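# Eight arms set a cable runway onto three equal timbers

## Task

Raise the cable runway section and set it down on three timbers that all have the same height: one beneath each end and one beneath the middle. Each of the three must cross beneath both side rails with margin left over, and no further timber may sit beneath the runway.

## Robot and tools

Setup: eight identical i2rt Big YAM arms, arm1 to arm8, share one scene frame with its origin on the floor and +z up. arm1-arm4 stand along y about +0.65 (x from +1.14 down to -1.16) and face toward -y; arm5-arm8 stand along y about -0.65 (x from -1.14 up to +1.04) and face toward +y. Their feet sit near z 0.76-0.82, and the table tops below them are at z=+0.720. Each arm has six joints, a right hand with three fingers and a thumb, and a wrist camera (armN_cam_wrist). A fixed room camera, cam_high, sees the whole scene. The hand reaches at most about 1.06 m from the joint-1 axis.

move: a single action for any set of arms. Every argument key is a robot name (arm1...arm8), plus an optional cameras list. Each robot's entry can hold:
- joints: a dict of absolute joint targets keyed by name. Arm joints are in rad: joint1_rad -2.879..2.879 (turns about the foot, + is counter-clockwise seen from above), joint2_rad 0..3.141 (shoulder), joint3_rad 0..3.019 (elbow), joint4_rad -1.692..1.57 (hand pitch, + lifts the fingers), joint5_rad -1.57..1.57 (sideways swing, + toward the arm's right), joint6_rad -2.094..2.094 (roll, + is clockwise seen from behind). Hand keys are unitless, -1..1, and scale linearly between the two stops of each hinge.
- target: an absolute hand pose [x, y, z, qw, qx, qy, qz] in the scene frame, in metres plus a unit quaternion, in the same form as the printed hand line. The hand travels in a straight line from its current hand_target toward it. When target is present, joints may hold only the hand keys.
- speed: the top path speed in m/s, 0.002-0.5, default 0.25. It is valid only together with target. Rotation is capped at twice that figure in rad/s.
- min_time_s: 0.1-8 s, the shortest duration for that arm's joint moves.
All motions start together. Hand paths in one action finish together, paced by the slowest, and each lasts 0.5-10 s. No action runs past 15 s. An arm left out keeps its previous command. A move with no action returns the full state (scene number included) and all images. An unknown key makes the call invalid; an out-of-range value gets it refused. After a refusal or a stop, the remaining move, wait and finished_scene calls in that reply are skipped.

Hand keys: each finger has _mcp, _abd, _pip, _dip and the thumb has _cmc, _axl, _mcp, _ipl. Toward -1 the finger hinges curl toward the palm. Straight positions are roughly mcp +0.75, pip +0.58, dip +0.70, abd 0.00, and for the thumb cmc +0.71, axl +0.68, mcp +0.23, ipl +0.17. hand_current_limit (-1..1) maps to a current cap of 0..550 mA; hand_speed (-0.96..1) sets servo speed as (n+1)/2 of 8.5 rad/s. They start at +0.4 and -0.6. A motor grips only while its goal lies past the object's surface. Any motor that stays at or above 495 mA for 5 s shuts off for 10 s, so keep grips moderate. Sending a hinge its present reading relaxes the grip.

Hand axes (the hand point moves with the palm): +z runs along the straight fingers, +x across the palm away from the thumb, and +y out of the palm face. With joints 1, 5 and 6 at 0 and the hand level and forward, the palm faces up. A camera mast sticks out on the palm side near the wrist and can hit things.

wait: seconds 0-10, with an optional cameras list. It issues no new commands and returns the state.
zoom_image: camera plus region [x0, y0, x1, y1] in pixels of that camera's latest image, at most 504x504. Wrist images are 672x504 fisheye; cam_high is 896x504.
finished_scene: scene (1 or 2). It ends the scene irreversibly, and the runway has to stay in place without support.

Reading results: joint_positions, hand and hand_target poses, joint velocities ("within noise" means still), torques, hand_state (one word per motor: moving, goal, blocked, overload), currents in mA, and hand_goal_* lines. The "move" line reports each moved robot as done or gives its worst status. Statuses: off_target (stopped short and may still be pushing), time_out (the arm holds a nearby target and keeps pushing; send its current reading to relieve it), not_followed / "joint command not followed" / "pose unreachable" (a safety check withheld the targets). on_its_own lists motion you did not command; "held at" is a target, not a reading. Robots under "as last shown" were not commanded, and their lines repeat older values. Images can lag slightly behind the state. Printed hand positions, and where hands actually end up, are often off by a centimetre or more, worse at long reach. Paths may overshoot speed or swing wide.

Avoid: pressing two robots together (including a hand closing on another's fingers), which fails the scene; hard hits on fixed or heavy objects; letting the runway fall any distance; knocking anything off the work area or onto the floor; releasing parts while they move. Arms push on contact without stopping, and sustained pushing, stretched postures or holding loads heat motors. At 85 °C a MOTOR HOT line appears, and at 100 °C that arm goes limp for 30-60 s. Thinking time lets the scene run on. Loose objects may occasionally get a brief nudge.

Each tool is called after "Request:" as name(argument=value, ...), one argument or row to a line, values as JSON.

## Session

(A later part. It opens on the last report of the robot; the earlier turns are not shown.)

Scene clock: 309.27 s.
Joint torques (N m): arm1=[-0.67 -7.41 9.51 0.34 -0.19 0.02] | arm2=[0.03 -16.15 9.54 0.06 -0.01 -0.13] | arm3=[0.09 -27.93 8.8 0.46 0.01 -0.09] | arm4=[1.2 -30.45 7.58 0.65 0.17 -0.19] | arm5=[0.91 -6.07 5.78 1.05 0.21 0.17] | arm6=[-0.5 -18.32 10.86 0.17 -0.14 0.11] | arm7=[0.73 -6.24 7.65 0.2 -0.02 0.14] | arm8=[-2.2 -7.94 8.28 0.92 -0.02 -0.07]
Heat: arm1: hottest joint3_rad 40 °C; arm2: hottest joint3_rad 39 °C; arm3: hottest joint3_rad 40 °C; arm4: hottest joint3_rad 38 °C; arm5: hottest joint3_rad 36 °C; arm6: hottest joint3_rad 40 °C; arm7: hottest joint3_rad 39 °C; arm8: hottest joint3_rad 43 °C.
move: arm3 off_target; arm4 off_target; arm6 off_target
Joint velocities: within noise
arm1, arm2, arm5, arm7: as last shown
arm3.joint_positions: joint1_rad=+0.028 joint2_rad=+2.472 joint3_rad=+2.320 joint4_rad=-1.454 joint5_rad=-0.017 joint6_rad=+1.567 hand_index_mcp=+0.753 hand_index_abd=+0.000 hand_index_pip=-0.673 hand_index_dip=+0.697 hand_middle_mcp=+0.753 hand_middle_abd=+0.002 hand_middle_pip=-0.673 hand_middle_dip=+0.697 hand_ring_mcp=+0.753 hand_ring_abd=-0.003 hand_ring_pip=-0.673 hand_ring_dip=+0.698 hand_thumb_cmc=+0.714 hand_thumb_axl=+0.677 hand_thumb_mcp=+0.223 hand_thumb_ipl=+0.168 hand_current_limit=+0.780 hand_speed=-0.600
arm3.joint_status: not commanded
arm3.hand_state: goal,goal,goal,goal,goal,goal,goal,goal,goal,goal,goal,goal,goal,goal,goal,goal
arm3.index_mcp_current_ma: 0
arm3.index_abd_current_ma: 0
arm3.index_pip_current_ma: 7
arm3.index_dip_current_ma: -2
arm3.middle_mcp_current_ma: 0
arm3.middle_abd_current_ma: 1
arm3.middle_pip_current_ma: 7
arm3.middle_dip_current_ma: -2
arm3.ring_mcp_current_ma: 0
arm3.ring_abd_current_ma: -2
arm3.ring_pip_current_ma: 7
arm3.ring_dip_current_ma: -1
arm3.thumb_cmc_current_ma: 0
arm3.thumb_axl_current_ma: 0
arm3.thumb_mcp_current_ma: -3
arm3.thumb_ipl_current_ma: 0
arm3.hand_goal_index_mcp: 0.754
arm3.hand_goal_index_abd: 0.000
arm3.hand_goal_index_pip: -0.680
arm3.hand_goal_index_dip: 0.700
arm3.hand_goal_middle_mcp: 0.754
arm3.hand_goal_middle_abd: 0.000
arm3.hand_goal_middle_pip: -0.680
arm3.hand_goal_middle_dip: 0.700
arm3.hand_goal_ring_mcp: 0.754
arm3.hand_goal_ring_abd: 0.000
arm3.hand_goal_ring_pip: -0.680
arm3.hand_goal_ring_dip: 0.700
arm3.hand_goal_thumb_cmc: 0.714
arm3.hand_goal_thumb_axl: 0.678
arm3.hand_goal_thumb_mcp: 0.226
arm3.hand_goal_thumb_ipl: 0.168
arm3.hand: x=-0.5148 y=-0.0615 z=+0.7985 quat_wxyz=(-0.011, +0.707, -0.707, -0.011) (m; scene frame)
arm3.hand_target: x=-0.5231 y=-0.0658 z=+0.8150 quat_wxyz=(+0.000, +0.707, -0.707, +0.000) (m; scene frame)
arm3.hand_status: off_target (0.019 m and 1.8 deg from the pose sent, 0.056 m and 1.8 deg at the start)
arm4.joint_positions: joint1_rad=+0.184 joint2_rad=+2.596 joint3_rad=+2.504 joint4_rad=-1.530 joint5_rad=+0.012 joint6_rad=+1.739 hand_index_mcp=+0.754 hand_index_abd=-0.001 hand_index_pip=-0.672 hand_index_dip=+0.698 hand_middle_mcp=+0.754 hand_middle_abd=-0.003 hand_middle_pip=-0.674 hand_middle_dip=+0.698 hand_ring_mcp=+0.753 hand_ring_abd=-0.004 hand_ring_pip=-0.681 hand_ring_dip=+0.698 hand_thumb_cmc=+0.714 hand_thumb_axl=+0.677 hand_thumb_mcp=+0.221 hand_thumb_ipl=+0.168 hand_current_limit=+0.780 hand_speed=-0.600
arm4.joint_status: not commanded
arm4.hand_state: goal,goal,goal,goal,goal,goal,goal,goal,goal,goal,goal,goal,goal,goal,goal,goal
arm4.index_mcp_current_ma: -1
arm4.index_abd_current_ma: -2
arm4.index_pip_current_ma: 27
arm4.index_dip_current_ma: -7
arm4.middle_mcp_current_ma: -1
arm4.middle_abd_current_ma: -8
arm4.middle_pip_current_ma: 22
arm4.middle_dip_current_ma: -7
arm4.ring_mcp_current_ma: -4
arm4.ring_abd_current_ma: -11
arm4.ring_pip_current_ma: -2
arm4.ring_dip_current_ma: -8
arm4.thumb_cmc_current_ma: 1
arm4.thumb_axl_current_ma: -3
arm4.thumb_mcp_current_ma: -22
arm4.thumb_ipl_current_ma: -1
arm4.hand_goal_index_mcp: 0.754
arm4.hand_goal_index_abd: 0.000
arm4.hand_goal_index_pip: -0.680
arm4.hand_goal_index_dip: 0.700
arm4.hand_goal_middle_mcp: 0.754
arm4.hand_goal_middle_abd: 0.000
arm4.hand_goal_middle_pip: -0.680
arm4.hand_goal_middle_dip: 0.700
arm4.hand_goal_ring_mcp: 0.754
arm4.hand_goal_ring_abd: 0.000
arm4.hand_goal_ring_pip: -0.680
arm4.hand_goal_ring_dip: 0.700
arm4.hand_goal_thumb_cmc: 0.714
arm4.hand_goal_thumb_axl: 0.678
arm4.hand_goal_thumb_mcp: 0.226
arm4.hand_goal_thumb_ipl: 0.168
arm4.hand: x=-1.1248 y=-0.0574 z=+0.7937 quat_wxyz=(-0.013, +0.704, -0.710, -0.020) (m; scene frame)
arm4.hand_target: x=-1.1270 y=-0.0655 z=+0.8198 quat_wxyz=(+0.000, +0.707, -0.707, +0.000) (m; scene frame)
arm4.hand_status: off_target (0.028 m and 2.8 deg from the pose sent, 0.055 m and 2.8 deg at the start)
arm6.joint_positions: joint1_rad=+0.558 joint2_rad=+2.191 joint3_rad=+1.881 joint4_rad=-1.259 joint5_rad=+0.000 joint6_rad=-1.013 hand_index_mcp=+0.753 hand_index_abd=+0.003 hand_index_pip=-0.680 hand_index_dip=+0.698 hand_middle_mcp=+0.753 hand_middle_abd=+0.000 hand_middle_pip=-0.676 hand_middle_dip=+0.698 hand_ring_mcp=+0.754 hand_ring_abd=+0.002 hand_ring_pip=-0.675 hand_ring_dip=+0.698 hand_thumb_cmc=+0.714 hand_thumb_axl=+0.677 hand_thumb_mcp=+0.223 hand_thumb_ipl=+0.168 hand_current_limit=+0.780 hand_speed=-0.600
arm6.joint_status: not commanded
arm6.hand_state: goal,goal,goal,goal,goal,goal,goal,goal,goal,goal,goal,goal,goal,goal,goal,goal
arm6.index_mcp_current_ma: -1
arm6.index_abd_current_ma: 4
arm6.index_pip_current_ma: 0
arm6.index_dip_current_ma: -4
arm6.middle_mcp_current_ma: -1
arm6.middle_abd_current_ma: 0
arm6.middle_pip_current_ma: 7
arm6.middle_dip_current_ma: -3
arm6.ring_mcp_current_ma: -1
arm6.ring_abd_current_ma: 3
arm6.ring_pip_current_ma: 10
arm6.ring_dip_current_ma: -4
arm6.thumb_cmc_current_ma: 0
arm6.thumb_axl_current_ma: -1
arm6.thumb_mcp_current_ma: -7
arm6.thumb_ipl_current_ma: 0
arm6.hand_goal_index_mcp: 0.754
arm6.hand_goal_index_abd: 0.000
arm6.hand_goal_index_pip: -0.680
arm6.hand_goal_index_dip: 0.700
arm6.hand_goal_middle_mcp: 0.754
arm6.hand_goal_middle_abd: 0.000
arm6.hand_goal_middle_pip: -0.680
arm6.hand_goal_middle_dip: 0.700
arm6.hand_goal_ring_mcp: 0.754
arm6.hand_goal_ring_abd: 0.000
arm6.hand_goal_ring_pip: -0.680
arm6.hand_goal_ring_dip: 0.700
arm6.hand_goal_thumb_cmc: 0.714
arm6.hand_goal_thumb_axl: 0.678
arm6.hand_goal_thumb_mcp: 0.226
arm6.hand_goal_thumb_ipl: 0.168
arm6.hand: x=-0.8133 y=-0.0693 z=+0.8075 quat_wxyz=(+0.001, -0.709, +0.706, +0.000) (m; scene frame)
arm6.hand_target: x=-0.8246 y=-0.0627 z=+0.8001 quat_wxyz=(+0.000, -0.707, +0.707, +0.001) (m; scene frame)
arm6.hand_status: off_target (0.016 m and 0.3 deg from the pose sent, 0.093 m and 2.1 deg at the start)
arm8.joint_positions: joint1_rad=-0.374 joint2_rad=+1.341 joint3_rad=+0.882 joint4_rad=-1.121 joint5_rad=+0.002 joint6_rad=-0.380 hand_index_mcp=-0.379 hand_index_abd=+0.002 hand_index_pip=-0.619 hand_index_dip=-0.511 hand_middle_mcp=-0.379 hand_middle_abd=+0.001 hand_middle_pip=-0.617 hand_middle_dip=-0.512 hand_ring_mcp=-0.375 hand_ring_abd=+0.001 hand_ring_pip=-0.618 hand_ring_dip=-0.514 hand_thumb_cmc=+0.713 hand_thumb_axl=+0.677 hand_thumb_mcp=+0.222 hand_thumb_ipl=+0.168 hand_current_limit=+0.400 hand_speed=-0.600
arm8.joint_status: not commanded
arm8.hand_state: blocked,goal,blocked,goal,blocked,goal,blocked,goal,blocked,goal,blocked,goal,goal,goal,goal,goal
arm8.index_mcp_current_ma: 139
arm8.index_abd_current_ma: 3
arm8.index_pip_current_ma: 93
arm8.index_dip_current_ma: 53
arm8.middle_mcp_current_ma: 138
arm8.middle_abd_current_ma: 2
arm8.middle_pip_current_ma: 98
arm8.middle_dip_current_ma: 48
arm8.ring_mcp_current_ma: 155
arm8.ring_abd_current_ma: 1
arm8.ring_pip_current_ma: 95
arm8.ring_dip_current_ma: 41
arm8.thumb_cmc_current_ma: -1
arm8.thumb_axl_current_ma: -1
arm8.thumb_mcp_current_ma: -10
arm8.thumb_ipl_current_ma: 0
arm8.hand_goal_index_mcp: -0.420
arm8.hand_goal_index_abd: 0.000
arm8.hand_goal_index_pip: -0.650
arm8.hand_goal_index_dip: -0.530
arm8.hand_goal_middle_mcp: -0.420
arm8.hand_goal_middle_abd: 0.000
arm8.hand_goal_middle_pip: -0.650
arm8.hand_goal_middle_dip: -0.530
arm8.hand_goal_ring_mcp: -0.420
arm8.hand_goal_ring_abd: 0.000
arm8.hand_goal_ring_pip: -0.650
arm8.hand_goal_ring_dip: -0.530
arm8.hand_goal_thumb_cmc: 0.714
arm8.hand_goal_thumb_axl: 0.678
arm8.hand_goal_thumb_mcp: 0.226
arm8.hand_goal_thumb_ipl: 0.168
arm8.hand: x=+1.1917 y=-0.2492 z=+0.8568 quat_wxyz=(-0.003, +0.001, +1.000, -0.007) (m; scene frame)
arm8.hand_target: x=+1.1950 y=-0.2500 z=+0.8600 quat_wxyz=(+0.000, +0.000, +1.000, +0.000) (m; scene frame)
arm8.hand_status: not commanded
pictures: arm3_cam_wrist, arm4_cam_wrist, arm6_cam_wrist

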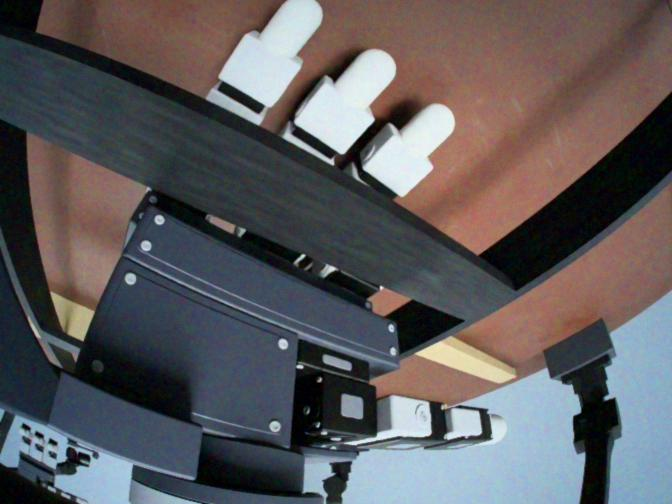

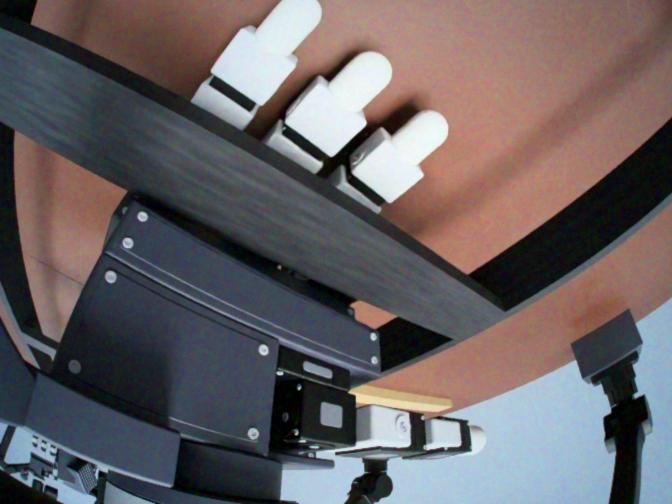

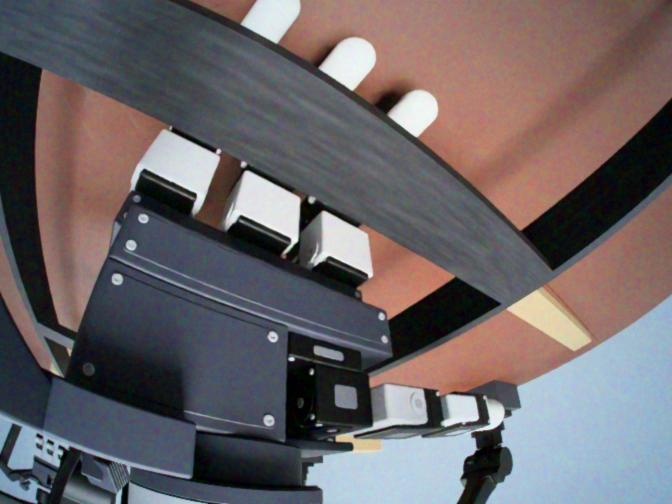

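Request:
move(
  arm6={"target": [-0.845, -0.062, 0.82, 0, 0.7071, -0.7071, 0], "speed": 0.08, "joints": {"hand_index_mcp": 0.68, "hand_index_pip": -0.9, "hand_index_dip": 0.55, "hand_middle_mcp": 0.68, "hand_middle_pip": -0.9, "hand_middle_dip": 0.55, "hand_ring_mcp": 0.68, "hand_ring_pip": -0.9, "hand_ring_dip": 0.55}},
  arm3={"target": [-0.532, -0.066, 0.83, 0, 0.7071, -0.7071, 0], "speed": 0.08, "joints": {"hand_index_mcp": 0.68, "hand_index_pip": -0.9, "hand_index_dip": 0.55, "hand_middle_mcp": 0.68, "hand_middle_pip": -0.9, "hand_middle_dip": 0.55, "hand_ring_mcp": 0.68, "hand_ring_pip": -0.9, "hand_ring_dip": 0.55}},
  arm4={"target": [-1.136, -0.066, 0.835, 0, 0.7071, -0.7071, 0], "speed": 0.08, "joints": {"hand_index_mcp": 0.68, "hand_index_pip": -0.9, "hand_index_dip": 0.55, "hand_middle_mcp": 0.68, "hand_middle_pip": -0.9, "hand_middle_dip": 0.55, "hand_ring_mcp": 0.68, "hand_ring_pip": -0.9, "hand_ring_dip": 0.55}},
  cameras=["arm3_cam_wrist", "arm4_cam_wrist", "arm6_cam_wrist"],
)

Scene clock: 313.00 s.
Joint torques (N m): arm1=[-0.67 -7.47 9.5 0.35 -0.19 0.02] | arm2=[0.09 -16.09 9.54 0.08 -0.02 -0.14] | arm3=[-1.55 -28.75 10.41 -0.51 0.1 0] | arm4=[0.56 -30.39 8.7 0.02 0.25 -0.18] | arm5=[0.97 -6.01 5.78 1.18 0.21 0.18] | arm6=[-0.03 -18.55 11.02 0.2 -0.13 0.08] | arm7=[0.73 -6.3 7.64 0.18 -0.02 0.14] | arm8=[-2.08 -7.94 8.28 0.92 -0.02 -0.07]
Heat: arm1: hottest joint3_rad 40 °C; arm2: hottest joint3_rad 39 °C; arm3: hottest joint3_rad 40 °C; arm4: hottest joint3_rad 38 °C; arm5: hottest joint3_rad 36 °C; arm6: hottest joint3_rad 40 °C; arm7: hottest joint3_rad 39 °C; arm8: hottest joint3_rad 43 °C.
move: arm3 off_target; arm4 off_target; arm6 off_target
Joint velocities: within noise
arm1.joint_positions: joint1_rad=+0.196 joint2_rad=+1.100 joint3_rad=+1.105 joint4_rad=-1.514 joint5_rad=+0.000 joint6_rad=-1.307 hand_index_mcp=+0.754 hand_index_abd=+0.003 hand_index_pip=-0.680 hand_index_dip=+0.698 hand_middle_mcp=+0.754 hand_middle_abd=+0.003 hand_middle_pip=-0.680 hand_middle_dip=+0.697 hand_ring_mcp=+0.754 hand_ring_abd=+0.002 hand_ring_pip=-0.680 hand_ring_dip=+0.698 hand_thumb_cmc=+0.714 hand_thumb_axl=+0.677 hand_thumb_mcp=+0.223 hand_thumb_ipl=+0.168 hand_current_limit=+0.780 hand_speed=-0.600
arm1.joint_status: not commanded
arm1.hand_state: goal,goal,goal,goal,goal,goal,goal,goal,goal,goal,goal,goal,goal,goal,goal,goal
arm1.index_mcp_current_ma: 0
arm1.index_abd_current_ma: 7
arm1.index_pip_current_ma: 0
arm1.index_dip_current_ma: -7
arm1.middle_mcp_current_ma: 0
arm1.middle_abd_current_ma: 7
arm1.middle_pip_current_ma: 0
arm1.middle_dip_current_ma: -7
arm1.ring_mcp_current_ma: 0
arm1.ring_abd_current_ma: 6
arm1.ring_pip_current_ma: 0
arm1.ring_dip_current_ma: -6
arm1.thumb_cmc_current_ma: 0
arm1.thumb_axl_current_ma: -2
arm1.thumb_mcp_current_ma: -13
arm1.thumb_ipl_current_ma: -1
arm1.hand_goal_index_mcp: 0.754
arm1.hand_goal_index_abd: 0.000
arm1.hand_goal_index_pip: -0.680
arm1.hand_goal_index_dip: 0.700
arm1.hand_goal_middle_mcp: 0.754
arm1.hand_goal_middle_abd: 0.000
arm1.hand_goal_middle_pip: -0.680
arm1.hand_goal_middle_dip: 0.700
arm1.hand_goal_ring_mcp: 0.754
arm1.hand_goal_ring_abd: 0.000
arm1.hand_goal_ring_pip: -0.680
arm1.hand_goal_ring_dip: 0.700
arm1.hand_goal_thumb_cmc: 0.714
arm1.hand_goal_thumb_axl: 0.678
arm1.hand_goal_thumb_mcp: 0.226
arm1.hand_goal_thumb_ipl: 0.168
arm1.hand: x=+1.2798 y=+0.3131 z=+1.0434 quat_wxyz=(+0.027, +0.733, +0.679, -0.018) (m; scene frame)
arm1.hand_target: x=+1.2813 y=+0.3109 z=+1.0421 quat_wxyz=(+0.031, +0.734, +0.678, -0.020) (m; scene frame)
arm1.hand_status: not commanded
arm2, arm5, arm8: as last shown
arm3.joint_positions: joint1_rad=+0.026 joint2_rad=+2.472 joint3_rad=+2.320 joint4_rad=-1.469 joint5_rad=-0.017 joint6_rad=+1.551 hand_index_mcp=+0.687 hand_index_abd=+0.000 hand_index_pip=-0.892 hand_index_dip=+0.554 hand_middle_mcp=+0.686 hand_middle_abd=+0.002 hand_middle_pip=-0.893 hand_middle_dip=+0.554 hand_ring_mcp=+0.687 hand_ring_abd=-0.003 hand_ring_pip=-0.892 hand_ring_dip=+0.553 hand_thumb_cmc=+0.714 hand_thumb_axl=+0.677 hand_thumb_mcp=+0.223 hand_thumb_ipl=+0.168 hand_current_limit=+0.780 hand_speed=-0.600
arm3.joint_status: all done
arm3.hand_state: goal,goal,goal,goal,goal,goal,goal,goal,goal,goal,goal,goal,goal,goal,goal,goal
arm3.index_mcp_current_ma: 7
arm3.index_abd_current_ma: 0
arm3.index_pip_current_ma: 8
arm3.index_dip_current_ma: 3
arm3.middle_mcp_current_ma: 6
arm3.middle_abd_current_ma: 1
arm3.middle_pip_current_ma: 7
arm3.middle_dip_current_ma: 3
arm3.ring_mcp_current_ma: 7
arm3.ring_abd_current_ma: -2
arm3.ring_pip_current_ma: 8
arm3.ring_dip_current_ma: 2
arm3.thumb_cmc_current_ma: 0
arm3.thumb_axl_current_ma: 0
arm3.thumb_mcp_current_ma: -3
arm3.thumb_ipl_current_ma: 0
arm3.hand_goal_index_mcp: 0.680
arm3.hand_goal_index_abd: 0.000
arm3.hand_goal_index_pip: -0.900
arm3.hand_goal_index_dip: 0.550
arm3.hand_goal_middle_mcp: 0.680
arm3.hand_goal_middle_abd: 0.000
arm3.hand_goal_middle_pip: -0.900
arm3.hand_goal_middle_dip: 0.550
arm3.hand_goal_ring_mcp: 0.680
arm3.hand_goal_ring_abd: 0.000
arm3.hand_goal_ring_pip: -0.900
arm3.hand_goal_ring_dip: 0.550
arm3.hand_goal_thumb_cmc: 0.714
arm3.hand_goal_thumb_axl: 0.678
arm3.hand_goal_thumb_mcp: 0.226
arm3.hand_goal_thumb_ipl: 0.168
arm3.hand: x=-0.5164 y=-0.0589 z=+0.7989 quat_wxyz=(-0.017, +0.712, -0.702, -0.016) (m; scene frame)
arm3.hand_target: x=-0.5319 y=-0.0652 z=+0.8298 quat_wxyz=(+0.000, +0.707, -0.707, +0.000) (m; scene frame)
arm3.hand_status: off_target (0.035 m and 2.8 deg from the pose sent, 0.036 m and 1.8 deg at the start)
arm4.joint_positions: joint1_rad=+0.182 joint2_rad=+2.582 joint3_rad=+2.502 joint4_rad=-1.538 joint5_rad=+0.011 joint6_rad=+1.726 hand_index_mcp=+0.685 hand_index_abd=-0.001 hand_index_pip=-0.892 hand_index_dip=+0.553 hand_middle_mcp=+0.685 hand_middle_abd=-0.003 hand_middle_pip=-0.893 hand_middle_dip=+0.553 hand_ring_mcp=+0.685 hand_ring_abd=-0.004 hand_ring_pip=-0.892 hand_ring_dip=+0.553 hand_thumb_cmc=+0.714 hand_thumb_axl=+0.677 hand_thumb_mcp=+0.221 hand_thumb_ipl=+0.168 hand_current_limit=+0.780 hand_speed=-0.600
arm4.joint_status: all done
arm4.hand_state: goal,goal,goal,goal,goal,goal,goal,goal,goal,goal,goal,goal,goal,goal,goal,goal
arm4.index_mcp_current_ma: 20
arm4.index_abd_current_ma: -2
arm4.index_pip_current_ma: 31
arm4.index_dip_current_ma: 11
arm4.middle_mcp_current_ma: 21
arm4.middle_abd_current_ma: -8
arm4.middle_pip_current_ma: 24
arm4.middle_dip_current_ma: 11
arm4.ring_mcp_current_ma: 19
arm4.ring_abd_current_ma: -11
arm4.ring_pip_current_ma: 31
arm4.ring_dip_current_ma: 12
arm4.thumb_cmc_current_ma: 0
arm4.thumb_axl_current_ma: -3
arm4.thumb_mcp_current_ma: -22
arm4.thumb_ipl_current_ma: -1
arm4.hand_goal_index_mcp: 0.680
arm4.hand_goal_index_abd: 0.000
arm4.hand_goal_index_pip: -0.900
arm4.hand_goal_index_dip: 0.550
arm4.hand_goal_middle_mcp: 0.680
arm4.hand_goal_middle_abd: 0.000
arm4.hand_goal_middle_pip: -0.900
arm4.hand_goal_middle_dip: 0.550
arm4.hand_goal_ring_mcp: 0.680
arm4.hand_goal_ring_abd: 0.000
arm4.hand_goal_ring_pip: -0.900
arm4.hand_goal_ring_dip: 0.550
arm4.hand_goal_thumb_cmc: 0.714
arm4.hand_goal_thumb_axl: 0.678
arm4.hand_goal_thumb_mcp: 0.226
arm4.hand_goal_thumb_ipl: 0.168
arm4.hand: x=-1.1262 y=-0.0579 z=+0.8026 quat_wxyz=(-0.013, +0.708, -0.706, -0.018) (m; scene frame)
arm4.hand_target: x=-1.1359 y=-0.0653 z=+0.8346 quat_wxyz=(+0.000, +0.707, -0.707, +0.000) (m; scene frame)
arm4.hand_status: off_target (0.035 m and 2.5 deg from the pose sent, 0.044 m and 2.8 deg at the start)
arm6.joint_positions: joint1_rad=+0.579 joint2_rad=+2.206 joint3_rad=+1.964 joint4_rad=-1.326 joint5_rad=-0.001 joint6_rad=-0.988 hand_index_mcp=+0.686 hand_index_abd=+0.003 hand_index_pip=-0.892 hand_index_dip=+0.554 hand_middle_mcp=+0.687 hand_middle_abd=+0.000 hand_middle_pip=-0.893 hand_middle_dip=+0.553 hand_ring_mcp=+0.685 hand_ring_abd=+0.002 hand_ring_pip=-0.891 hand_ring_dip=+0.553 hand_thumb_cmc=+0.714 hand_thumb_axl=+0.677 hand_thumb_mcp=+0.223 hand_thumb_ipl=+0.168 hand_current_limit=+0.780 hand_speed=-0.600
arm6.joint_status: all done
arm6.hand_state: goal,goal,goal,goal,goal,goal,goal,goal,goal,goal,goal,goal,goal,goal,goal,goal
arm6.index_mcp_current_ma: 12
arm6.index_abd_current_ma: 4
arm6.index_pip_current_ma: 17
arm6.index_dip_current_ma: 6
arm6.middle_mcp_current_ma: 15
arm6.middle_abd_current_ma: 0
arm6.middle_pip_current_ma: 14
arm6.middle_dip_current_ma: 5
arm6.ring_mcp_current_ma: 11
arm6.ring_abd_current_ma: 3
arm6.ring_pip_current_ma: 18
arm6.ring_dip_current_ma: 6
arm6.thumb_cmc_current_ma: 0
arm6.thumb_axl_current_ma: -1
arm6.thumb_mcp_current_ma: -7
arm6.thumb_ipl_current_ma: 0
arm6.hand_goal_index_mcp: 0.680
arm6.hand_goal_index_abd: 0.000
arm6.hand_goal_index_pip: -0.900
arm6.hand_goal_index_dip: 0.550
arm6.hand_goal_middle_mcp: 0.680
arm6.hand_goal_middle_abd: 0.000
arm6.hand_goal_middle_pip: -0.900
arm6.hand_goal_middle_dip: 0.550
arm6.hand_goal_ring_mcp: 0.680
arm6.hand_goal_ring_abd: 0.000
arm6.hand_goal_ring_pip: -0.900
arm6.hand_goal_ring_dip: 0.550
arm6.hand_goal_thumb_cmc: 0.714
arm6.hand_goal_thumb_axl: 0.678
arm6.hand_goal_thumb_mcp: 0.226
arm6.hand_goal_thumb_ipl: 0.168
arm6.hand: x=-0.8318 y=-0.0673 z=+0.8285 quat_wxyz=(+0.001, -0.708, +0.707, +0.001) (m; scene frame)
arm6.hand_target: x=-0.8445 y=-0.0626 z=+0.8201 quat_wxyz=(+0.000, -0.707, +0.707, +0.001) (m; scene frame)
arm6.hand_status: off_target (0.017 m and 0.2 deg from the pose sent, 0.035 m and 0.3 deg at the start)
arm7.joint_positions: joint1_rad=-0.209 joint2_rad=+1.098 joint3_rad=+1.099 joint4_rad=-1.493 joint5_rad=-0.003 joint6_rad=-1.811 hand_index_mcp=+0.755 hand_index_abd=+0.002 hand_index_pip=-0.678 hand_index_dip=+0.698 hand_middle_mcp=+0.756 hand_middle_abd=+0.001 hand_middle_pip=-0.678 hand_middle_dip=+0.698 hand_ring_mcp=+0.757 hand_ring_abd=+0.003 hand_ring_pip=-0.674 hand_ring_dip=+0.702 hand_thumb_cmc=+0.714 hand_thumb_axl=+0.677 hand_thumb_mcp=+0.221 hand_thumb_ipl=+0.168 hand_current_limit=+0.780 hand_speed=-0.600
arm7.joint_status: not commanded
arm7.hand_state: goal,goal,goal,goal,goal,goal,goal,goal,goal,goal,goal,goal,goal,goal,goal,goal
arm7.index_mcp_current_ma: 3
arm7.index_abd_current_ma: 3
arm7.index_pip_current_ma: 3
arm7.index_dip_current_ma: -4
arm7.middle_mcp_current_ma: 3
arm7.middle_abd_current_ma: 1
arm7.middle_pip_current_ma: 3
arm7.middle_dip_current_ma: -4
arm7.ring_mcp_current_ma: 6
arm7.ring_abd_current_ma: 5
arm7.ring_pip_current_ma: 14
arm7.ring_dip_current_ma: 4
arm7.thumb_cmc_current_ma: 0
arm7.thumb_axl_current_ma: -1
arm7.thumb_mcp_current_ma: -14
arm7.thumb_ipl_current_ma: -1
arm7.hand_goal_index_mcp: 0.754
arm7.hand_goal_index_abd: 0.000
arm7.hand_goal_index_pip: -0.680
arm7.hand_goal_index_dip: 0.700
arm7.hand_goal_middle_mcp: 0.754
arm7.hand_goal_middle_abd: 0.000
arm7.hand_goal_middle_pip: -0.680
arm7.hand_goal_middle_dip: 0.700
arm7.hand_goal_ring_mcp: 0.754
arm7.hand_goal_ring_abd: 0.000
arm7.hand_goal_ring_pip: -0.680
arm7.hand_goal_ring_dip: 0.700
arm7.hand_goal_thumb_cmc: 0.714
arm7.hand_goal_thumb_axl: 0.678
arm7.hand_goal_thumb_mcp: 0.226
arm7.hand_goal_thumb_ipl: 0.168
arm7.hand: x=+0.4101 y=-0.3209 z=+1.0302 quat_wxyz=(+0.034, -0.701, +0.712, +0.015) (m; scene frame)
arm7.hand_target: x=+0.4077 y=-0.3214 z=+1.0297 quat_wxyz=(+0.031, -0.700, +0.713, +0.012) (m; scene frame)
arm7.hand_status: not commanded
pictures: arm3_cam_wrist, arm4_cam_wrist, arm6_cam_wrist

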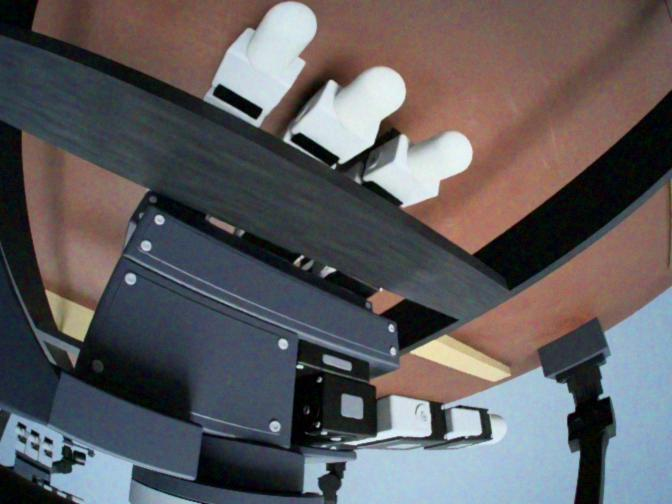

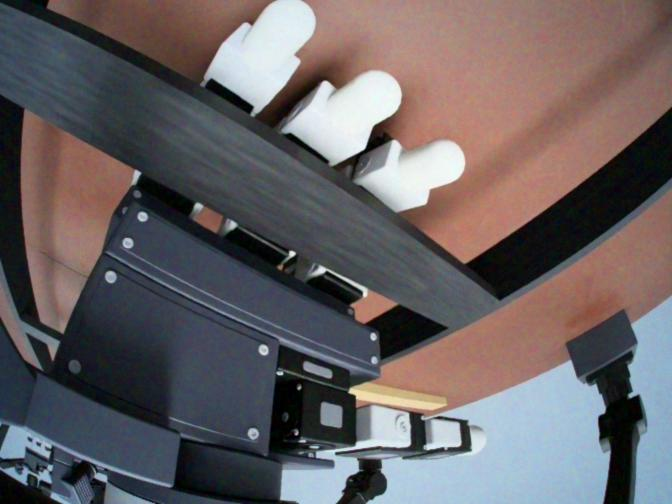

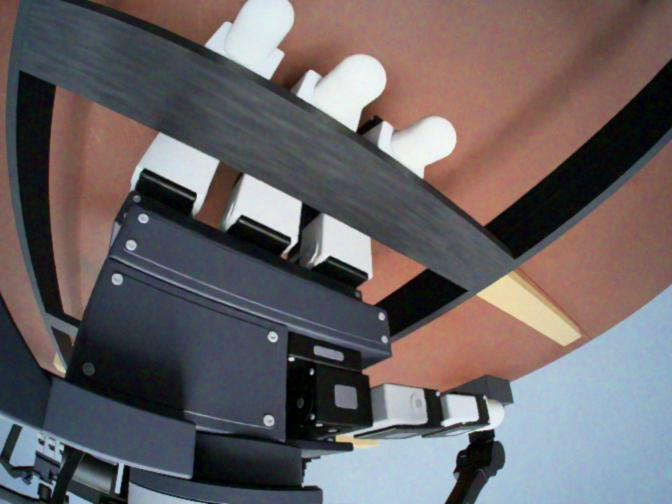

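Request:
move(
  arm6={"target": [-0.845, -0.062, 0.93, 0, 0.7071, -0.7071, 0], "speed": 0.06},
  arm3={"target": [-0.536, -0.064, 0.93, 0, 0.7071, -0.7071, 0], "speed": 0.06},
  arm4={"target": [-1.138, -0.064, 0.935, 0, 0.7071, -0.7071, 0], "speed": 0.06},
  cameras=["cam_high"],
)

Scene clock: 316.37 s.
Joint torques (N m): arm1=[-0.67 -7.41 9.5 0.38 -0.18 0.02] | arm2=[0.03 -16.09 9.55 0.09 -0.01 -0.14] | arm3=[-1.03 -33.49 17.16 -2 0.43 0.22] | arm4=[0.56 -35.19 12.66 -1.13 0.86 -0.01] | arm5=[0.79 -6.01 5.75 1.1 0.22 0.18] | arm6=[-0.26 -26.29 14.23 -1.89 -0.54 -0.2] | arm7=[0.73 -6.24 7.64 0.21 -0.02 0.14] | arm8=[-2.2 -7.94 8.27 0.94 -0.01 -0.07]
Heat: arm1: hottest joint3_rad 40 °C; arm2: hottest joint3_rad 39 °C; arm3: hottest joint3_rad 40 °C; arm4: hottest joint3_rad 39 °C; arm5: hottest joint3_rad 36 °C; arm6: hottest joint3_rad 40 °C; arm7: hottest joint3_rad 39 °C; arm8: hottest joint3_rad 42 °C.
move: arm3 off_target; arm4 off_target; arm6 off_target
Joint velocities: within noise
arm1, arm7, arm8: as last shown
arm2.joint_positions: joint1_rad=+0.792 joint2_rad=+1.647 joint3_rad=+1.406 joint4_rad=-1.372 joint5_rad=+0.007 joint6_rad=+0.761 hand_index_mcp=+0.752 hand_index_abd=-0.003 hand_index_pip=+0.575 hand_index_dip=+0.694 hand_middle_mcp=+0.749 hand_middle_abd=-0.004 hand_middle_pip=+0.574 hand_middle_dip=+0.693 hand_ring_mcp=+0.751 hand_ring_abd=-0.003 hand_ring_pip=+0.575 hand_ring_dip=+0.694 hand_thumb_cmc=+0.714 hand_thumb_axl=+0.677 hand_thumb_mcp=+0.222 hand_thumb_ipl=+0.168 hand_current_limit=+0.780 hand_speed=-0.600
arm2.joint_status: not commanded
arm2.hand_state: goal,goal,goal,goal,goal,goal,goal,goal,goal,goal,goal,goal,goal,goal,goal,goal
arm2.index_mcp_current_ma: -2
arm2.index_abd_current_ma: -3
arm2.index_pip_current_ma: -3
arm2.index_dip_current_ma: -2
arm2.middle_mcp_current_ma: -7
arm2.middle_abd_current_ma: -4
arm2.middle_pip_current_ma: -4
arm2.middle_dip_current_ma: -3
arm2.ring_mcp_current_ma: -3
arm2.ring_abd_current_ma: -3
arm2.ring_pip_current_ma: -3
arm2.ring_dip_current_ma: -3
arm2.thumb_cmc_current_ma: 0
arm2.thumb_axl_current_ma: -1
arm2.thumb_mcp_current_ma: -6
arm2.thumb_ipl_current_ma: 0
arm2.hand_goal_index_mcp: 0.754
arm2.hand_goal_index_abd: 0.000
arm2.hand_goal_index_pip: 0.578
arm2.hand_goal_index_dip: 0.696
arm2.hand_goal_middle_mcp: 0.754
arm2.hand_goal_middle_abd: 0.000
arm2.hand_goal_middle_pip: 0.578
arm2.hand_goal_middle_dip: 0.696
arm2.hand_goal_ring_mcp: 0.754
arm2.hand_goal_ring_abd: 0.000
arm2.hand_goal_ring_pip: 0.578
arm2.hand_goal_ring_dip: 0.696
arm2.hand_goal_thumb_cmc: 0.714
arm2.hand_goal_thumb_axl: 0.678
arm2.hand_goal_thumb_mcp: 0.226
arm2.hand_goal_thumb_ipl: 0.168
arm2.hand: x=+0.7449 y=+0.2092 z=+0.9789 quat_wxyz=(-0.014, +1.000, -0.002, -0.015) (m; scene frame)
arm2.hand_target: x=+0.7496 y=+0.2005 z=+1.0000 quat_wxyz=(+0.000, +1.000, +0.000, +0.000) (m; scene frame)
arm2.hand_status: not commanded
arm3.joint_positions: joint1_rad=+0.024 joint2_rad=+2.480 joint3_rad=+2.424 joint4_rad=-1.639 joint5_rad=-0.026 joint6_rad=+1.519 hand_index_mcp=+0.730 hand_index_abd=-0.016 hand_index_pip=-0.842 hand_index_dip=+0.564 hand_middle_mcp=+0.693 hand_middle_abd=-0.006 hand_middle_pip=-0.893 hand_middle_dip=+0.554 hand_ring_mcp=+0.687 hand_ring_abd=-0.003 hand_ring_pip=-0.892 hand_ring_dip=+0.553 hand_thumb_cmc=+0.714 hand_thumb_axl=+0.677 hand_thumb_mcp=+0.223 hand_thumb_ipl=+0.168 hand_current_limit=+0.780 hand_speed=-0.600
arm3.joint_status: not commanded
arm3.hand_state: blocked,goal,blocked,goal,goal,goal,goal,goal,goal,goal,goal,goal,goal,goal,goal,goal
arm3.index_mcp_current_ma: 123
arm3.index_abd_current_ma: -19
arm3.index_pip_current_ma: 138
arm3.index_dip_current_ma: 19
arm3.middle_mcp_current_ma: 18
arm3.middle_abd_current_ma: -4
arm3.middle_pip_current_ma: 7
arm3.middle_dip_current_ma: 3
arm3.ring_mcp_current_ma: 7
arm3.ring_abd_current_ma: -2
arm3.ring_pip_current_ma: 8
arm3.ring_dip_current_ma: 2
arm3.thumb_cmc_current_ma: 0
arm3.thumb_axl_current_ma: 0
arm3.thumb_mcp_current_ma: -3
arm3.thumb_ipl_current_ma: 0
arm3.hand_goal_index_mcp: 0.680
arm3.hand_goal_index_abd: 0.000
arm3.hand_goal_index_pip: -0.900
arm3.hand_goal_index_dip: 0.550
arm3.hand_goal_middle_mcp: 0.680
arm3.hand_goal_middle_abd: 0.000
arm3.hand_goal_middle_pip: -0.900
arm3.hand_goal_middle_dip: 0.550
arm3.hand_goal_ring_mcp: 0.680
arm3.hand_goal_ring_abd: 0.000
arm3.hand_goal_ring_pip: -0.900
arm3.hand_goal_ring_dip: 0.550
arm3.hand_goal_thumb_cmc: 0.714
arm3.hand_goal_thumb_axl: 0.678
arm3.hand_goal_thumb_mcp: 0.226
arm3.hand_goal_thumb_ipl: 0.168
arm3.hand: x=-0.5166 y=-0.0481 z=+0.8349 quat_wxyz=(-0.047, +0.720, -0.691, -0.038) (m; scene frame)
arm3.hand_target: x=-0.5353 y=-0.0572 z=+0.9267 quat_wxyz=(+0.003, +0.708, -0.707, +0.002) (m; scene frame)
arm3.hand_status: off_target (0.098 m and 7.3 deg from the pose sent, 0.133 m and 2.8 deg at the start; a joint's target at an end of its range on 16 of 70 steps)
arm4.joint_positions: joint1_rad=+0.183 joint2_rad=+2.568 joint3_rad=+2.547 joint4_rad=-1.652 joint5_rad=+0.000 joint6_rad=+1.705 hand_index_mcp=+0.717 hand_index_abd=-0.010 hand_index_pip=-0.846 hand_index_dip=+0.560 hand_middle_mcp=+0.690 hand_middle_abd=-0.003 hand_middle_pip=-0.888 hand_middle_dip=+0.553 hand_ring_mcp=+0.689 hand_ring_abd=-0.004 hand_ring_pip=-0.892 hand_ring_dip=+0.553 hand_thumb_cmc=+0.714 hand_thumb_axl=+0.677 hand_thumb_mcp=+0.221 hand_thumb_ipl=+0.168 hand_current_limit=+0.780 hand_speed=-0.600
arm4.joint_status: not commanded
arm4.hand_state: blocked,goal,blocked,goal,goal,goal,goal,goal,goal,goal,goal,goal,goal,goal,goal,goal
arm4.index_mcp_current_ma: 166
arm4.index_abd_current_ma: -34
arm4.index_pip_current_ma: 234
arm4.index_dip_current_ma: 39
arm4.middle_mcp_current_ma: 39
arm4.middle_abd_current_ma: -8
arm4.middle_pip_current_ma: 46
arm4.middle_dip_current_ma: 11
arm4.ring_mcp_current_ma: 37
arm4.ring_abd_current_ma: -11
arm4.ring_pip_current_ma: 30
arm4.ring_dip_current_ma: 12
arm4.thumb_cmc_current_ma: 0
arm4.thumb_axl_current_ma: -3
arm4.thumb_mcp_current_ma: -22
arm4.thumb_ipl_current_ma: -1
arm4.hand_goal_index_mcp: 0.680
arm4.hand_goal_index_abd: 0.000
arm4.hand_goal_index_pip: -0.900
arm4.hand_goal_index_dip: 0.550
arm4.hand_goal_middle_mcp: 0.680
arm4.hand_goal_middle_abd: 0.000
arm4.hand_goal_middle_pip: -0.900
arm4.hand_goal_middle_dip: 0.550
arm4.hand_goal_ring_mcp: 0.680
arm4.hand_goal_ring_abd: 0.000
arm4.hand_goal_ring_pip: -0.900
arm4.hand_goal_ring_dip: 0.550
arm4.hand_goal_thumb_cmc: 0.714
arm4.hand_goal_thumb_axl: 0.678
arm4.hand_goal_thumb_mcp: 0.226
arm4.hand_goal_thumb_ipl: 0.168
arm4.hand: x=-1.1270 y=-0.0450 z=+0.8323 quat_wxyz=(-0.034, +0.715, -0.697, -0.037) (m; scene frame)
arm4.hand_target: x=-1.1383 y=-0.0565 z=+0.9263 quat_wxyz=(+0.010, +0.709, -0.705, +0.011) (m; scene frame)
arm4.hand_status: off_target (0.105 m and 5.9 deg from the pose sent, 0.133 m and 2.5 deg at the start; pose on its path clipped on 16 of 68 steps; a joint's target at an end of its range on 32 of 68 steps)
arm5.joint_positions: joint1_rad=+2.195 joint2_rad=+1.259 joint3_rad=+0.403 joint4_rad=-0.714 joint5_rad=-0.002 joint6_rad=+0.627 hand_index_mcp=-0.373 hand_index_abd=-0.003 hand_index_pip=-0.624 hand_index_dip=-0.507 hand_middle_mcp=-0.377 hand_middle_abd=-0.003 hand_middle_pip=-0.621 hand_middle_dip=-0.504 hand_ring_mcp=-0.371 hand_ring_abd=+0.002 hand_ring_pip=-0.625 hand_ring_dip=-0.510 hand_thumb_cmc=-0.568 hand_thumb_axl=+0.677 hand_thumb_mcp=+0.222 hand_thumb_ipl=+0.168 hand_current_limit=+0.400 hand_speed=-0.600
arm5.joint_status: not commanded
arm5.hand_state: blocked,goal,blocked,blocked,blocked,goal,blocked,blocked,blocked,goal,blocked,goal,goal,goal,goal,goal
arm5.index_mcp_current_ma: 118
arm5.index_abd_current_ma: -2
arm5.index_pip_current_ma: 48
arm5.index_dip_current_ma: 42
arm5.middle_mcp_current_ma: 106
arm5.middle_abd_current_ma: -2
arm5.middle_pip_current_ma: 55
arm5.middle_dip_current_ma: 48
arm5.ring_mcp_current_ma: 126
arm5.ring_abd_current_ma: 1
arm5.ring_pip_current_ma: 46
arm5.ring_dip_current_ma: 34
arm5.thumb_cmc_current_ma: 2
arm5.thumb_axl_current_ma: 0
arm5.thumb_mcp_current_ma: -5
arm5.thumb_ipl_current_ma: 0
arm5.hand_goal_index_mcp: -0.420
arm5.hand_goal_index_abd: 0.000
arm5.hand_goal_index_pip: -0.650
arm5.hand_goal_index_dip: -0.530
arm5.hand_goal_middle_mcp: -0.420
arm5.hand_goal_middle_abd: 0.000
arm5.hand_goal_middle_pip: -0.650
arm5.hand_goal_middle_dip: -0.530
arm5.hand_goal_ring_mcp: -0.420
arm5.hand_goal_ring_abd: 0.000
arm5.hand_goal_ring_pip: -0.650
arm5.hand_goal_ring_dip: -0.530
arm5.hand_goal_thumb_cmc: -0.570
arm5.hand_goal_thumb_axl: 0.678
arm5.hand_goal_thumb_mcp: 0.226
arm5.hand_goal_thumb_ipl: 0.168
arm5.hand: x=-1.4064 y=-0.7641 z=+0.7774 quat_wxyz=(+0.001, -0.709, +0.706, +0.000) (m; scene frame)
arm5.hand_target: x=-1.4050 y=-0.7650 z=+0.7751 quat_wxyz=(+0.000, -0.707, +0.707, +0.000) (m; scene frame)
arm5.hand_status: not commanded
arm6.joint_positions: joint1_rad=+0.582 joint2_rad=+2.252 joint3_rad=+2.105 joint4_rad=-1.516 joint5_rad=+0.010 joint6_rad=-0.961 hand_index_mcp=+0.692 hand_index_abd=+0.002 hand_index_pip=-0.863 hand_index_dip=+0.566 hand_middle_mcp=+0.715 hand_middle_abd=+0.000 hand_middle_pip=-0.849 hand_middle_dip=+0.572 hand_ring_mcp=+0.732 hand_ring_abd=+0.001 hand_ring_pip=-0.821 hand_ring_dip=+0.573 hand_thumb_cmc=+0.714 hand_thumb_axl=+0.677 hand_thumb_mcp=+0.223 hand_thumb_ipl=+0.168 hand_current_limit=+0.780 hand_speed=-0.600
arm6.joint_status: not commanded
arm6.hand_state: goal,goal,blocked,goal,blocked,goal,blocked,blocked,blocked,goal,blocked,blocked,goal,goal,goal,goal
arm6.index_mcp_current_ma: 29
arm6.index_abd_current_ma: 3
arm6.index_pip_current_ma: 109
arm6.index_dip_current_ma: 38
arm6.middle_mcp_current_ma: 110
arm6.middle_abd_current_ma: 0
arm6.middle_pip_current_ma: 164
arm6.middle_dip_current_ma: 58
arm6.ring_mcp_current_ma: 181
arm6.ring_abd_current_ma: 1
arm6.ring_pip_current_ma: 279
arm6.ring_dip_current_ma: 60
arm6.thumb_cmc_current_ma: 0
arm6.thumb_axl_current_ma: -1
arm6.thumb_mcp_current_ma: -7
arm6.thumb_ipl_current_ma: 0
arm6.hand_goal_index_mcp: 0.680
arm6.hand_goal_index_abd: 0.000
arm6.hand_goal_index_pip: -0.900
arm6.hand_goal_index_dip: 0.550
arm6.hand_goal_middle_mcp: 0.680
arm6.hand_goal_middle_abd: 0.000
arm6.hand_goal_middle_pip: -0.900
arm6.hand_goal_middle_dip: 0.550
arm6.hand_goal_ring_mcp: 0.680
arm6.hand_goal_ring_abd: 0.000
arm6.hand_goal_ring_pip: -0.900
arm6.hand_goal_ring_dip: 0.550
arm6.hand_goal_thumb_cmc: 0.714
arm6.hand_goal_thumb_axl: 0.678
arm6.hand_goal_thumb_mcp: 0.226
arm6.hand_goal_thumb_ipl: 0.168
arm6.hand: x=-0.8284 y=-0.0694 z=+0.8450 quat_wxyz=(-0.003, -0.698, +0.715, -0.047) (m; scene frame)
arm6.hand_target: x=-0.8423 y=-0.0657 z=+0.9280 quat_wxyz=(+0.001, -0.707, +0.707, +0.002) (m; scene frame)
arm6.hand_status: off_target (0.087 m and 5.6 deg from the pose sent, 0.103 m and 0.2 deg at the start)
pictures: cam_high

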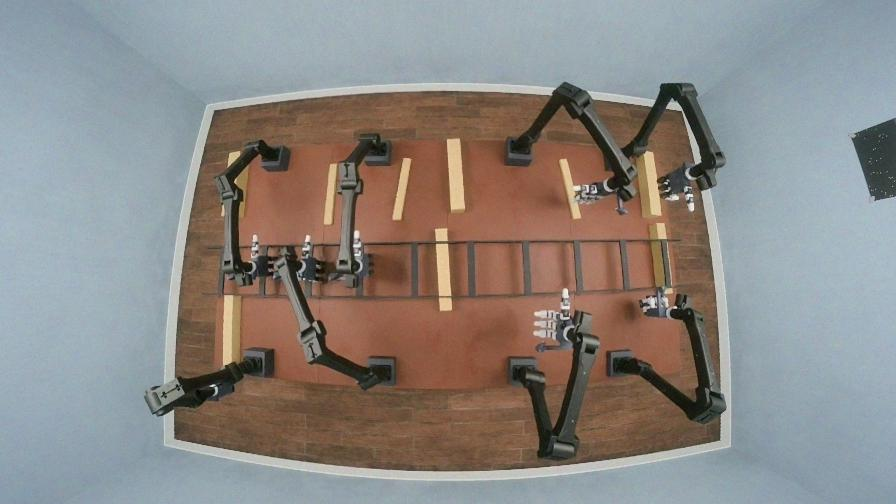

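Request:
move(
  arm3={"joints": {"joint2_rad": 2.27, "joint3_rad": 2.52, "joint4_rad": -1.69}, "min_time_s": 3},
  arm4={"joints": {"joint2_rad": 2.35, "joint3_rad": 2.65, "joint4_rad": -1.69}, "min_time_s": 3},
  arm6={"joints": {"joint2_rad": 2.05, "joint3_rad": 2.20, "joint4_rad": -1.62}, "min_time_s": 3},
  cameras=["cam_high"],
)

Request:
zoom_image(
  camera="cam_high",
  region=[190, 200, 430, 350],
)

Scene clock: 323.60 s.
Joint torques (N m): arm1=[-0.67 -7.41 9.47 0.36 -0.18 0.03] | arm2=[0.09 -16.03 9.54 0.09 -0.02 -0.14] | arm3=[-0.97 -43.22 17.69 -2.09 0.53 0.22] | arm4=[0.56 -44.81 15.02 -1.06 0.86 0.02] | arm5=[0.85 -5.95 5.72 1.06 0.21 0.17] | arm6=[-0.44 -35.49 14.24 -3.11 -0.72 -0.42] | arm7=[0.73 -6.24 7.65 0.18 -0.02 0.14] | arm8=[-2.26 -7.94 8.28 0.95 -0.01 -0.07]
Heat: arm1: hottest joint3_rad 39 °C; arm2: hottest joint3_rad 40 °C; arm3: hottest joint3_rad 43 °C; arm4: hottest joint3_rad 41 °C; arm5: hottest joint3_rad 36 °C; arm6: hottest joint3_rad 42 °C; arm7: hottest joint3_rad 39 °C; arm8: hottest joint3_rad 42 °C.
move: arm3 time_out; arm4 time_out; arm6 time_out
Joint velocities: within noise
arm1, arm2, arm5, arm7, arm8: as last shown
arm3.joint_positions: joint1_rad=+0.022 joint2_rad=+2.475 joint3_rad=+2.424 joint4_rad=-1.639 joint5_rad=-0.029 joint6_rad=+1.515 hand_index_mcp=+0.735 hand_index_abd=-0.018 hand_index_pip=-0.841 hand_index_dip=+0.564 hand_middle_mcp=+0.700 hand_middle_abd=-0.015 hand_middle_pip=-0.893 hand_middle_dip=+0.554 hand_ring_mcp=+0.688 hand_ring_abd=-0.003 hand_ring_pip=-0.892 hand_ring_dip=+0.553 hand_thumb_cmc=+0.714 hand_thumb_axl=+0.677 hand_thumb_mcp=+0.223 hand_thumb_ipl=+0.168 hand_current_limit=+0.780 hand_speed=-0.600
arm3.joint_status: joint2_rad time_out (moved -0.005 of -0.210); joint3_rad time_out (moved +0.000 of +0.096); the others done
arm3.hand_state: blocked,goal,blocked,goal,goal,goal,goal,goal,goal,goal,goal,goal,goal,goal,goal,goal
arm3.index_mcp_current_ma: 140
arm3.index_abd_current_ma: -21
arm3.index_pip_current_ma: 143
arm3.index_dip_current_ma: 19
arm3.middle_mcp_current_ma: 33
arm3.middle_abd_current_ma: -17
arm3.middle_pip_current_ma: 7
arm3.middle_dip_current_ma: 3
arm3.ring_mcp_current_ma: 9
arm3.ring_abd_current_ma: -2
arm3.ring_pip_current_ma: 8
arm3.ring_dip_current_ma: 2
arm3.thumb_cmc_current_ma: 0
arm3.thumb_axl_current_ma: 0
arm3.thumb_mcp_current_ma: -3
arm3.thumb_ipl_current_ma: 0
arm3.hand_goal_index_mcp: 0.680
arm3.hand_goal_index_abd: 0.000
arm3.hand_goal_index_pip: -0.900
arm3.hand_goal_index_dip: 0.550
arm3.hand_goal_middle_mcp: 0.680
arm3.hand_goal_middle_abd: 0.000
arm3.hand_goal_middle_pip: -0.900
arm3.hand_goal_middle_dip: 0.550
arm3.hand_goal_ring_mcp: 0.680
arm3.hand_goal_ring_abd: 0.000
arm3.hand_goal_ring_pip: -0.900
arm3.hand_goal_ring_dip: 0.550
arm3.hand_goal_thumb_cmc: 0.714
arm3.hand_goal_thumb_axl: 0.678
arm3.hand_goal_thumb_mcp: 0.226
arm3.hand_goal_thumb_ipl: 0.168
arm3.on_its_own: joint2_rad reads +2.475 and still pushes toward +2.270 since a time_out; joint3_rad reads +2.424 and still pushes toward +2.520 since a time_out
arm3.hand: x=-0.5170 y=-0.0488 z=+0.8380 quat_wxyz=(-0.046, +0.722, -0.690, -0.035) (m; scene frame)
arm3.hand_target: x=-0.5338 y=-0.0510 z=+1.0143 quat_wxyz=(+0.050, +0.707, -0.704, +0.046) (m; scene frame)
arm3.hand_status: not commanded
arm4.joint_positions: joint1_rad=+0.183 joint2_rad=+2.562 joint3_rad=+2.547 joint4_rad=-1.652 joint5_rad=+0.000 joint6_rad=+1.701 hand_index_mcp=+0.725 hand_index_abd=-0.012 hand_index_pip=-0.842 hand_index_dip=+0.560 hand_middle_mcp=+0.698 hand_middle_abd=-0.018 hand_middle_pip=-0.887 hand_middle_dip=+0.553 hand_ring_mcp=+0.689 hand_ring_abd=-0.004 hand_ring_pip=-0.892 hand_ring_dip=+0.553 hand_thumb_cmc=+0.714 hand_thumb_axl=+0.677 hand_thumb_mcp=+0.221 hand_thumb_ipl=+0.168 hand_current_limit=+0.780 hand_speed=-0.600
arm4.joint_status: joint2_rad time_out (moved -0.005 of -0.218); joint3_rad time_out (moved +0.000 of +0.103); the others done
arm4.hand_state: blocked,goal,blocked,goal,goal,goal,goal,goal,goal,goal,goal,goal,goal,goal,goal,goal
arm4.index_mcp_current_ma: 205
arm4.index_abd_current_ma: -40
arm4.index_pip_current_ma: 249
arm4.index_dip_current_ma: 39
arm4.middle_mcp_current_ma: 77
arm4.middle_abd_current_ma: -63
arm4.middle_pip_current_ma: 48
arm4.middle_dip_current_ma: 11
arm4.ring_mcp_current_ma: 38
arm4.ring_abd_current_ma: -11
arm4.ring_pip_current_ma: 30
arm4.ring_dip_current_ma: 12
arm4.thumb_cmc_current_ma: 0
arm4.thumb_axl_current_ma: -3
arm4.thumb_mcp_current_ma: -22
arm4.thumb_ipl_current_ma: -1
arm4.hand_goal_index_mcp: 0.680
arm4.hand_goal_index_abd: 0.000
arm4.hand_goal_index_pip: -0.900
arm4.hand_goal_index_dip: 0.550
arm4.hand_goal_middle_mcp: 0.680
arm4.hand_goal_middle_abd: 0.000
arm4.hand_goal_middle_pip: -0.900
arm4.hand_goal_middle_dip: 0.550
arm4.hand_goal_ring_mcp: 0.680
arm4.hand_goal_ring_abd: 0.000
arm4.hand_goal_ring_pip: -0.900
arm4.hand_goal_ring_dip: 0.550
arm4.hand_goal_thumb_cmc: 0.714
arm4.hand_goal_thumb_axl: 0.678
arm4.hand_goal_thumb_mcp: 0.226
arm4.hand_goal_thumb_ipl: 0.168
arm4.on_its_own: joint2_rad reads +2.562 and still pushes toward +2.350 since a time_out; joint3_rad reads +2.547 and still pushes toward +2.650 since a time_out
arm4.hand: x=-1.1270 y=-0.0458 z=+0.8359 quat_wxyz=(-0.032, +0.717, -0.696, -0.034) (m; scene frame)
arm4.hand_target: x=-1.1392 y=-0.0574 z=+1.0204 quat_wxyz=(+0.056, +0.705, -0.703, +0.072) (m; scene frame)
arm4.hand_status: not commanded
arm6.joint_positions: joint1_rad=+0.584 joint2_rad=+2.245 joint3_rad=+2.108 joint4_rad=-1.530 joint5_rad=+0.014 joint6_rad=-0.938 hand_index_mcp=+0.703 hand_index_abd=+0.002 hand_index_pip=-0.841 hand_index_dip=+0.577 hand_middle_mcp=+0.724 hand_middle_abd=+0.000 hand_middle_pip=-0.826 hand_middle_dip=+0.583 hand_ring_mcp=+0.741 hand_ring_abd=+0.001 hand_ring_pip=-0.796 hand_ring_dip=+0.582 hand_thumb_cmc=+0.714 hand_thumb_axl=+0.677 hand_thumb_mcp=+0.223 hand_thumb_ipl=+0.168 hand_current_limit=+0.780 hand_speed=-0.600
arm6.joint_status: joint2_rad time_out (moved -0.007 of -0.202); joint3_rad time_out (moved +0.002 of +0.095); joint4_rad time_out (moved -0.013 of -0.104)
arm6.hand_state: blocked,goal,blocked,blocked,blocked,goal,blocked,blocked,blocked,goal,blocked,blocked,goal,goal,goal,goal
arm6.index_mcp_current_ma: 67
arm6.index_abd_current_ma: 3
arm6.index_pip_current_ma: 196
arm6.index_dip_current_ma: 74
arm6.middle_mcp_current_ma: 148
arm6.middle_abd_current_ma: 0
arm6.middle_pip_current_ma: 259
arm6.middle_dip_current_ma: 98
arm6.ring_mcp_current_ma: 221
arm6.ring_abd_current_ma: 1
arm6.ring_pip_current_ma: 393
arm6.ring_dip_current_ma: 93
arm6.thumb_cmc_current_ma: 0
arm6.thumb_axl_current_ma: -1
arm6.thumb_mcp_current_ma: -7
arm6.thumb_ipl_current_ma: 0
arm6.hand_goal_index_mcp: 0.680
arm6.hand_goal_index_abd: 0.000
arm6.hand_goal_index_pip: -0.900
arm6.hand_goal_index_dip: 0.550
arm6.hand_goal_middle_mcp: 0.680
arm6.hand_goal_middle_abd: 0.000
arm6.hand_goal_middle_pip: -0.900
arm6.hand_goal_middle_dip: 0.550
arm6.hand_goal_ring_mcp: 0.680
arm6.hand_goal_ring_abd: 0.000
arm6.hand_goal_ring_pip: -0.900
arm6.hand_goal_ring_dip: 0.550
arm6.hand_goal_thumb_cmc: 0.714
arm6.hand_goal_thumb_axl: 0.678
arm6.hand_goal_thumb_mcp: 0.226
arm6.hand_goal_thumb_ipl: 0.168
arm6.on_its_own: joint2_rad reads +2.245 and still pushes toward +2.050 since a time_out; joint3_rad reads +2.108 and still pushes toward +2.200 since a time_out; joint4_rad reads -1.530 and still pushes toward -1.620 since a time_out; joint6_rad reads -0.938 and still pushes toward -0.976 since a time_out
arm6.hand: x=-0.8267 y=-0.0698 z=+0.8505 quat_wxyz=(+0.000, -0.691, +0.722, -0.049) (m; scene frame)
arm6.hand_target: x=-0.8307 y=-0.0832 z=+1.0253 quat_wxyz=(+0.010, -0.706, +0.706, +0.049) (m; scene frame)
arm6.hand_status: not commanded
pictures: cam_high

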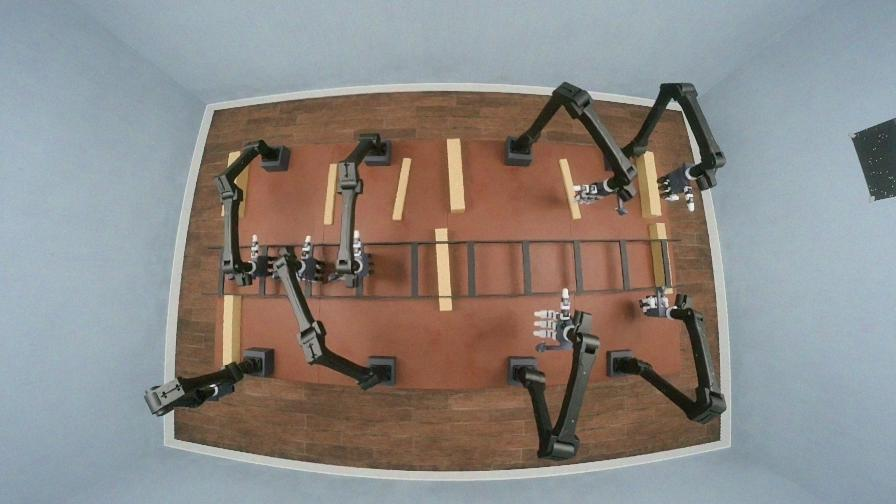

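Scaled by 2.100 from the camera's 896x504 image, which has a finer 1280x720 frame.

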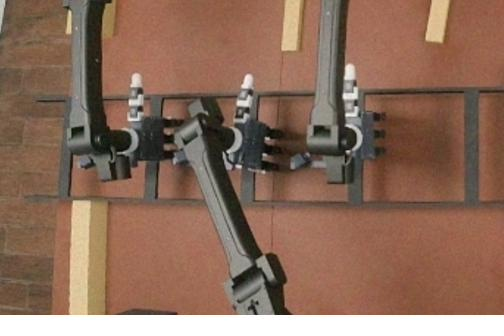

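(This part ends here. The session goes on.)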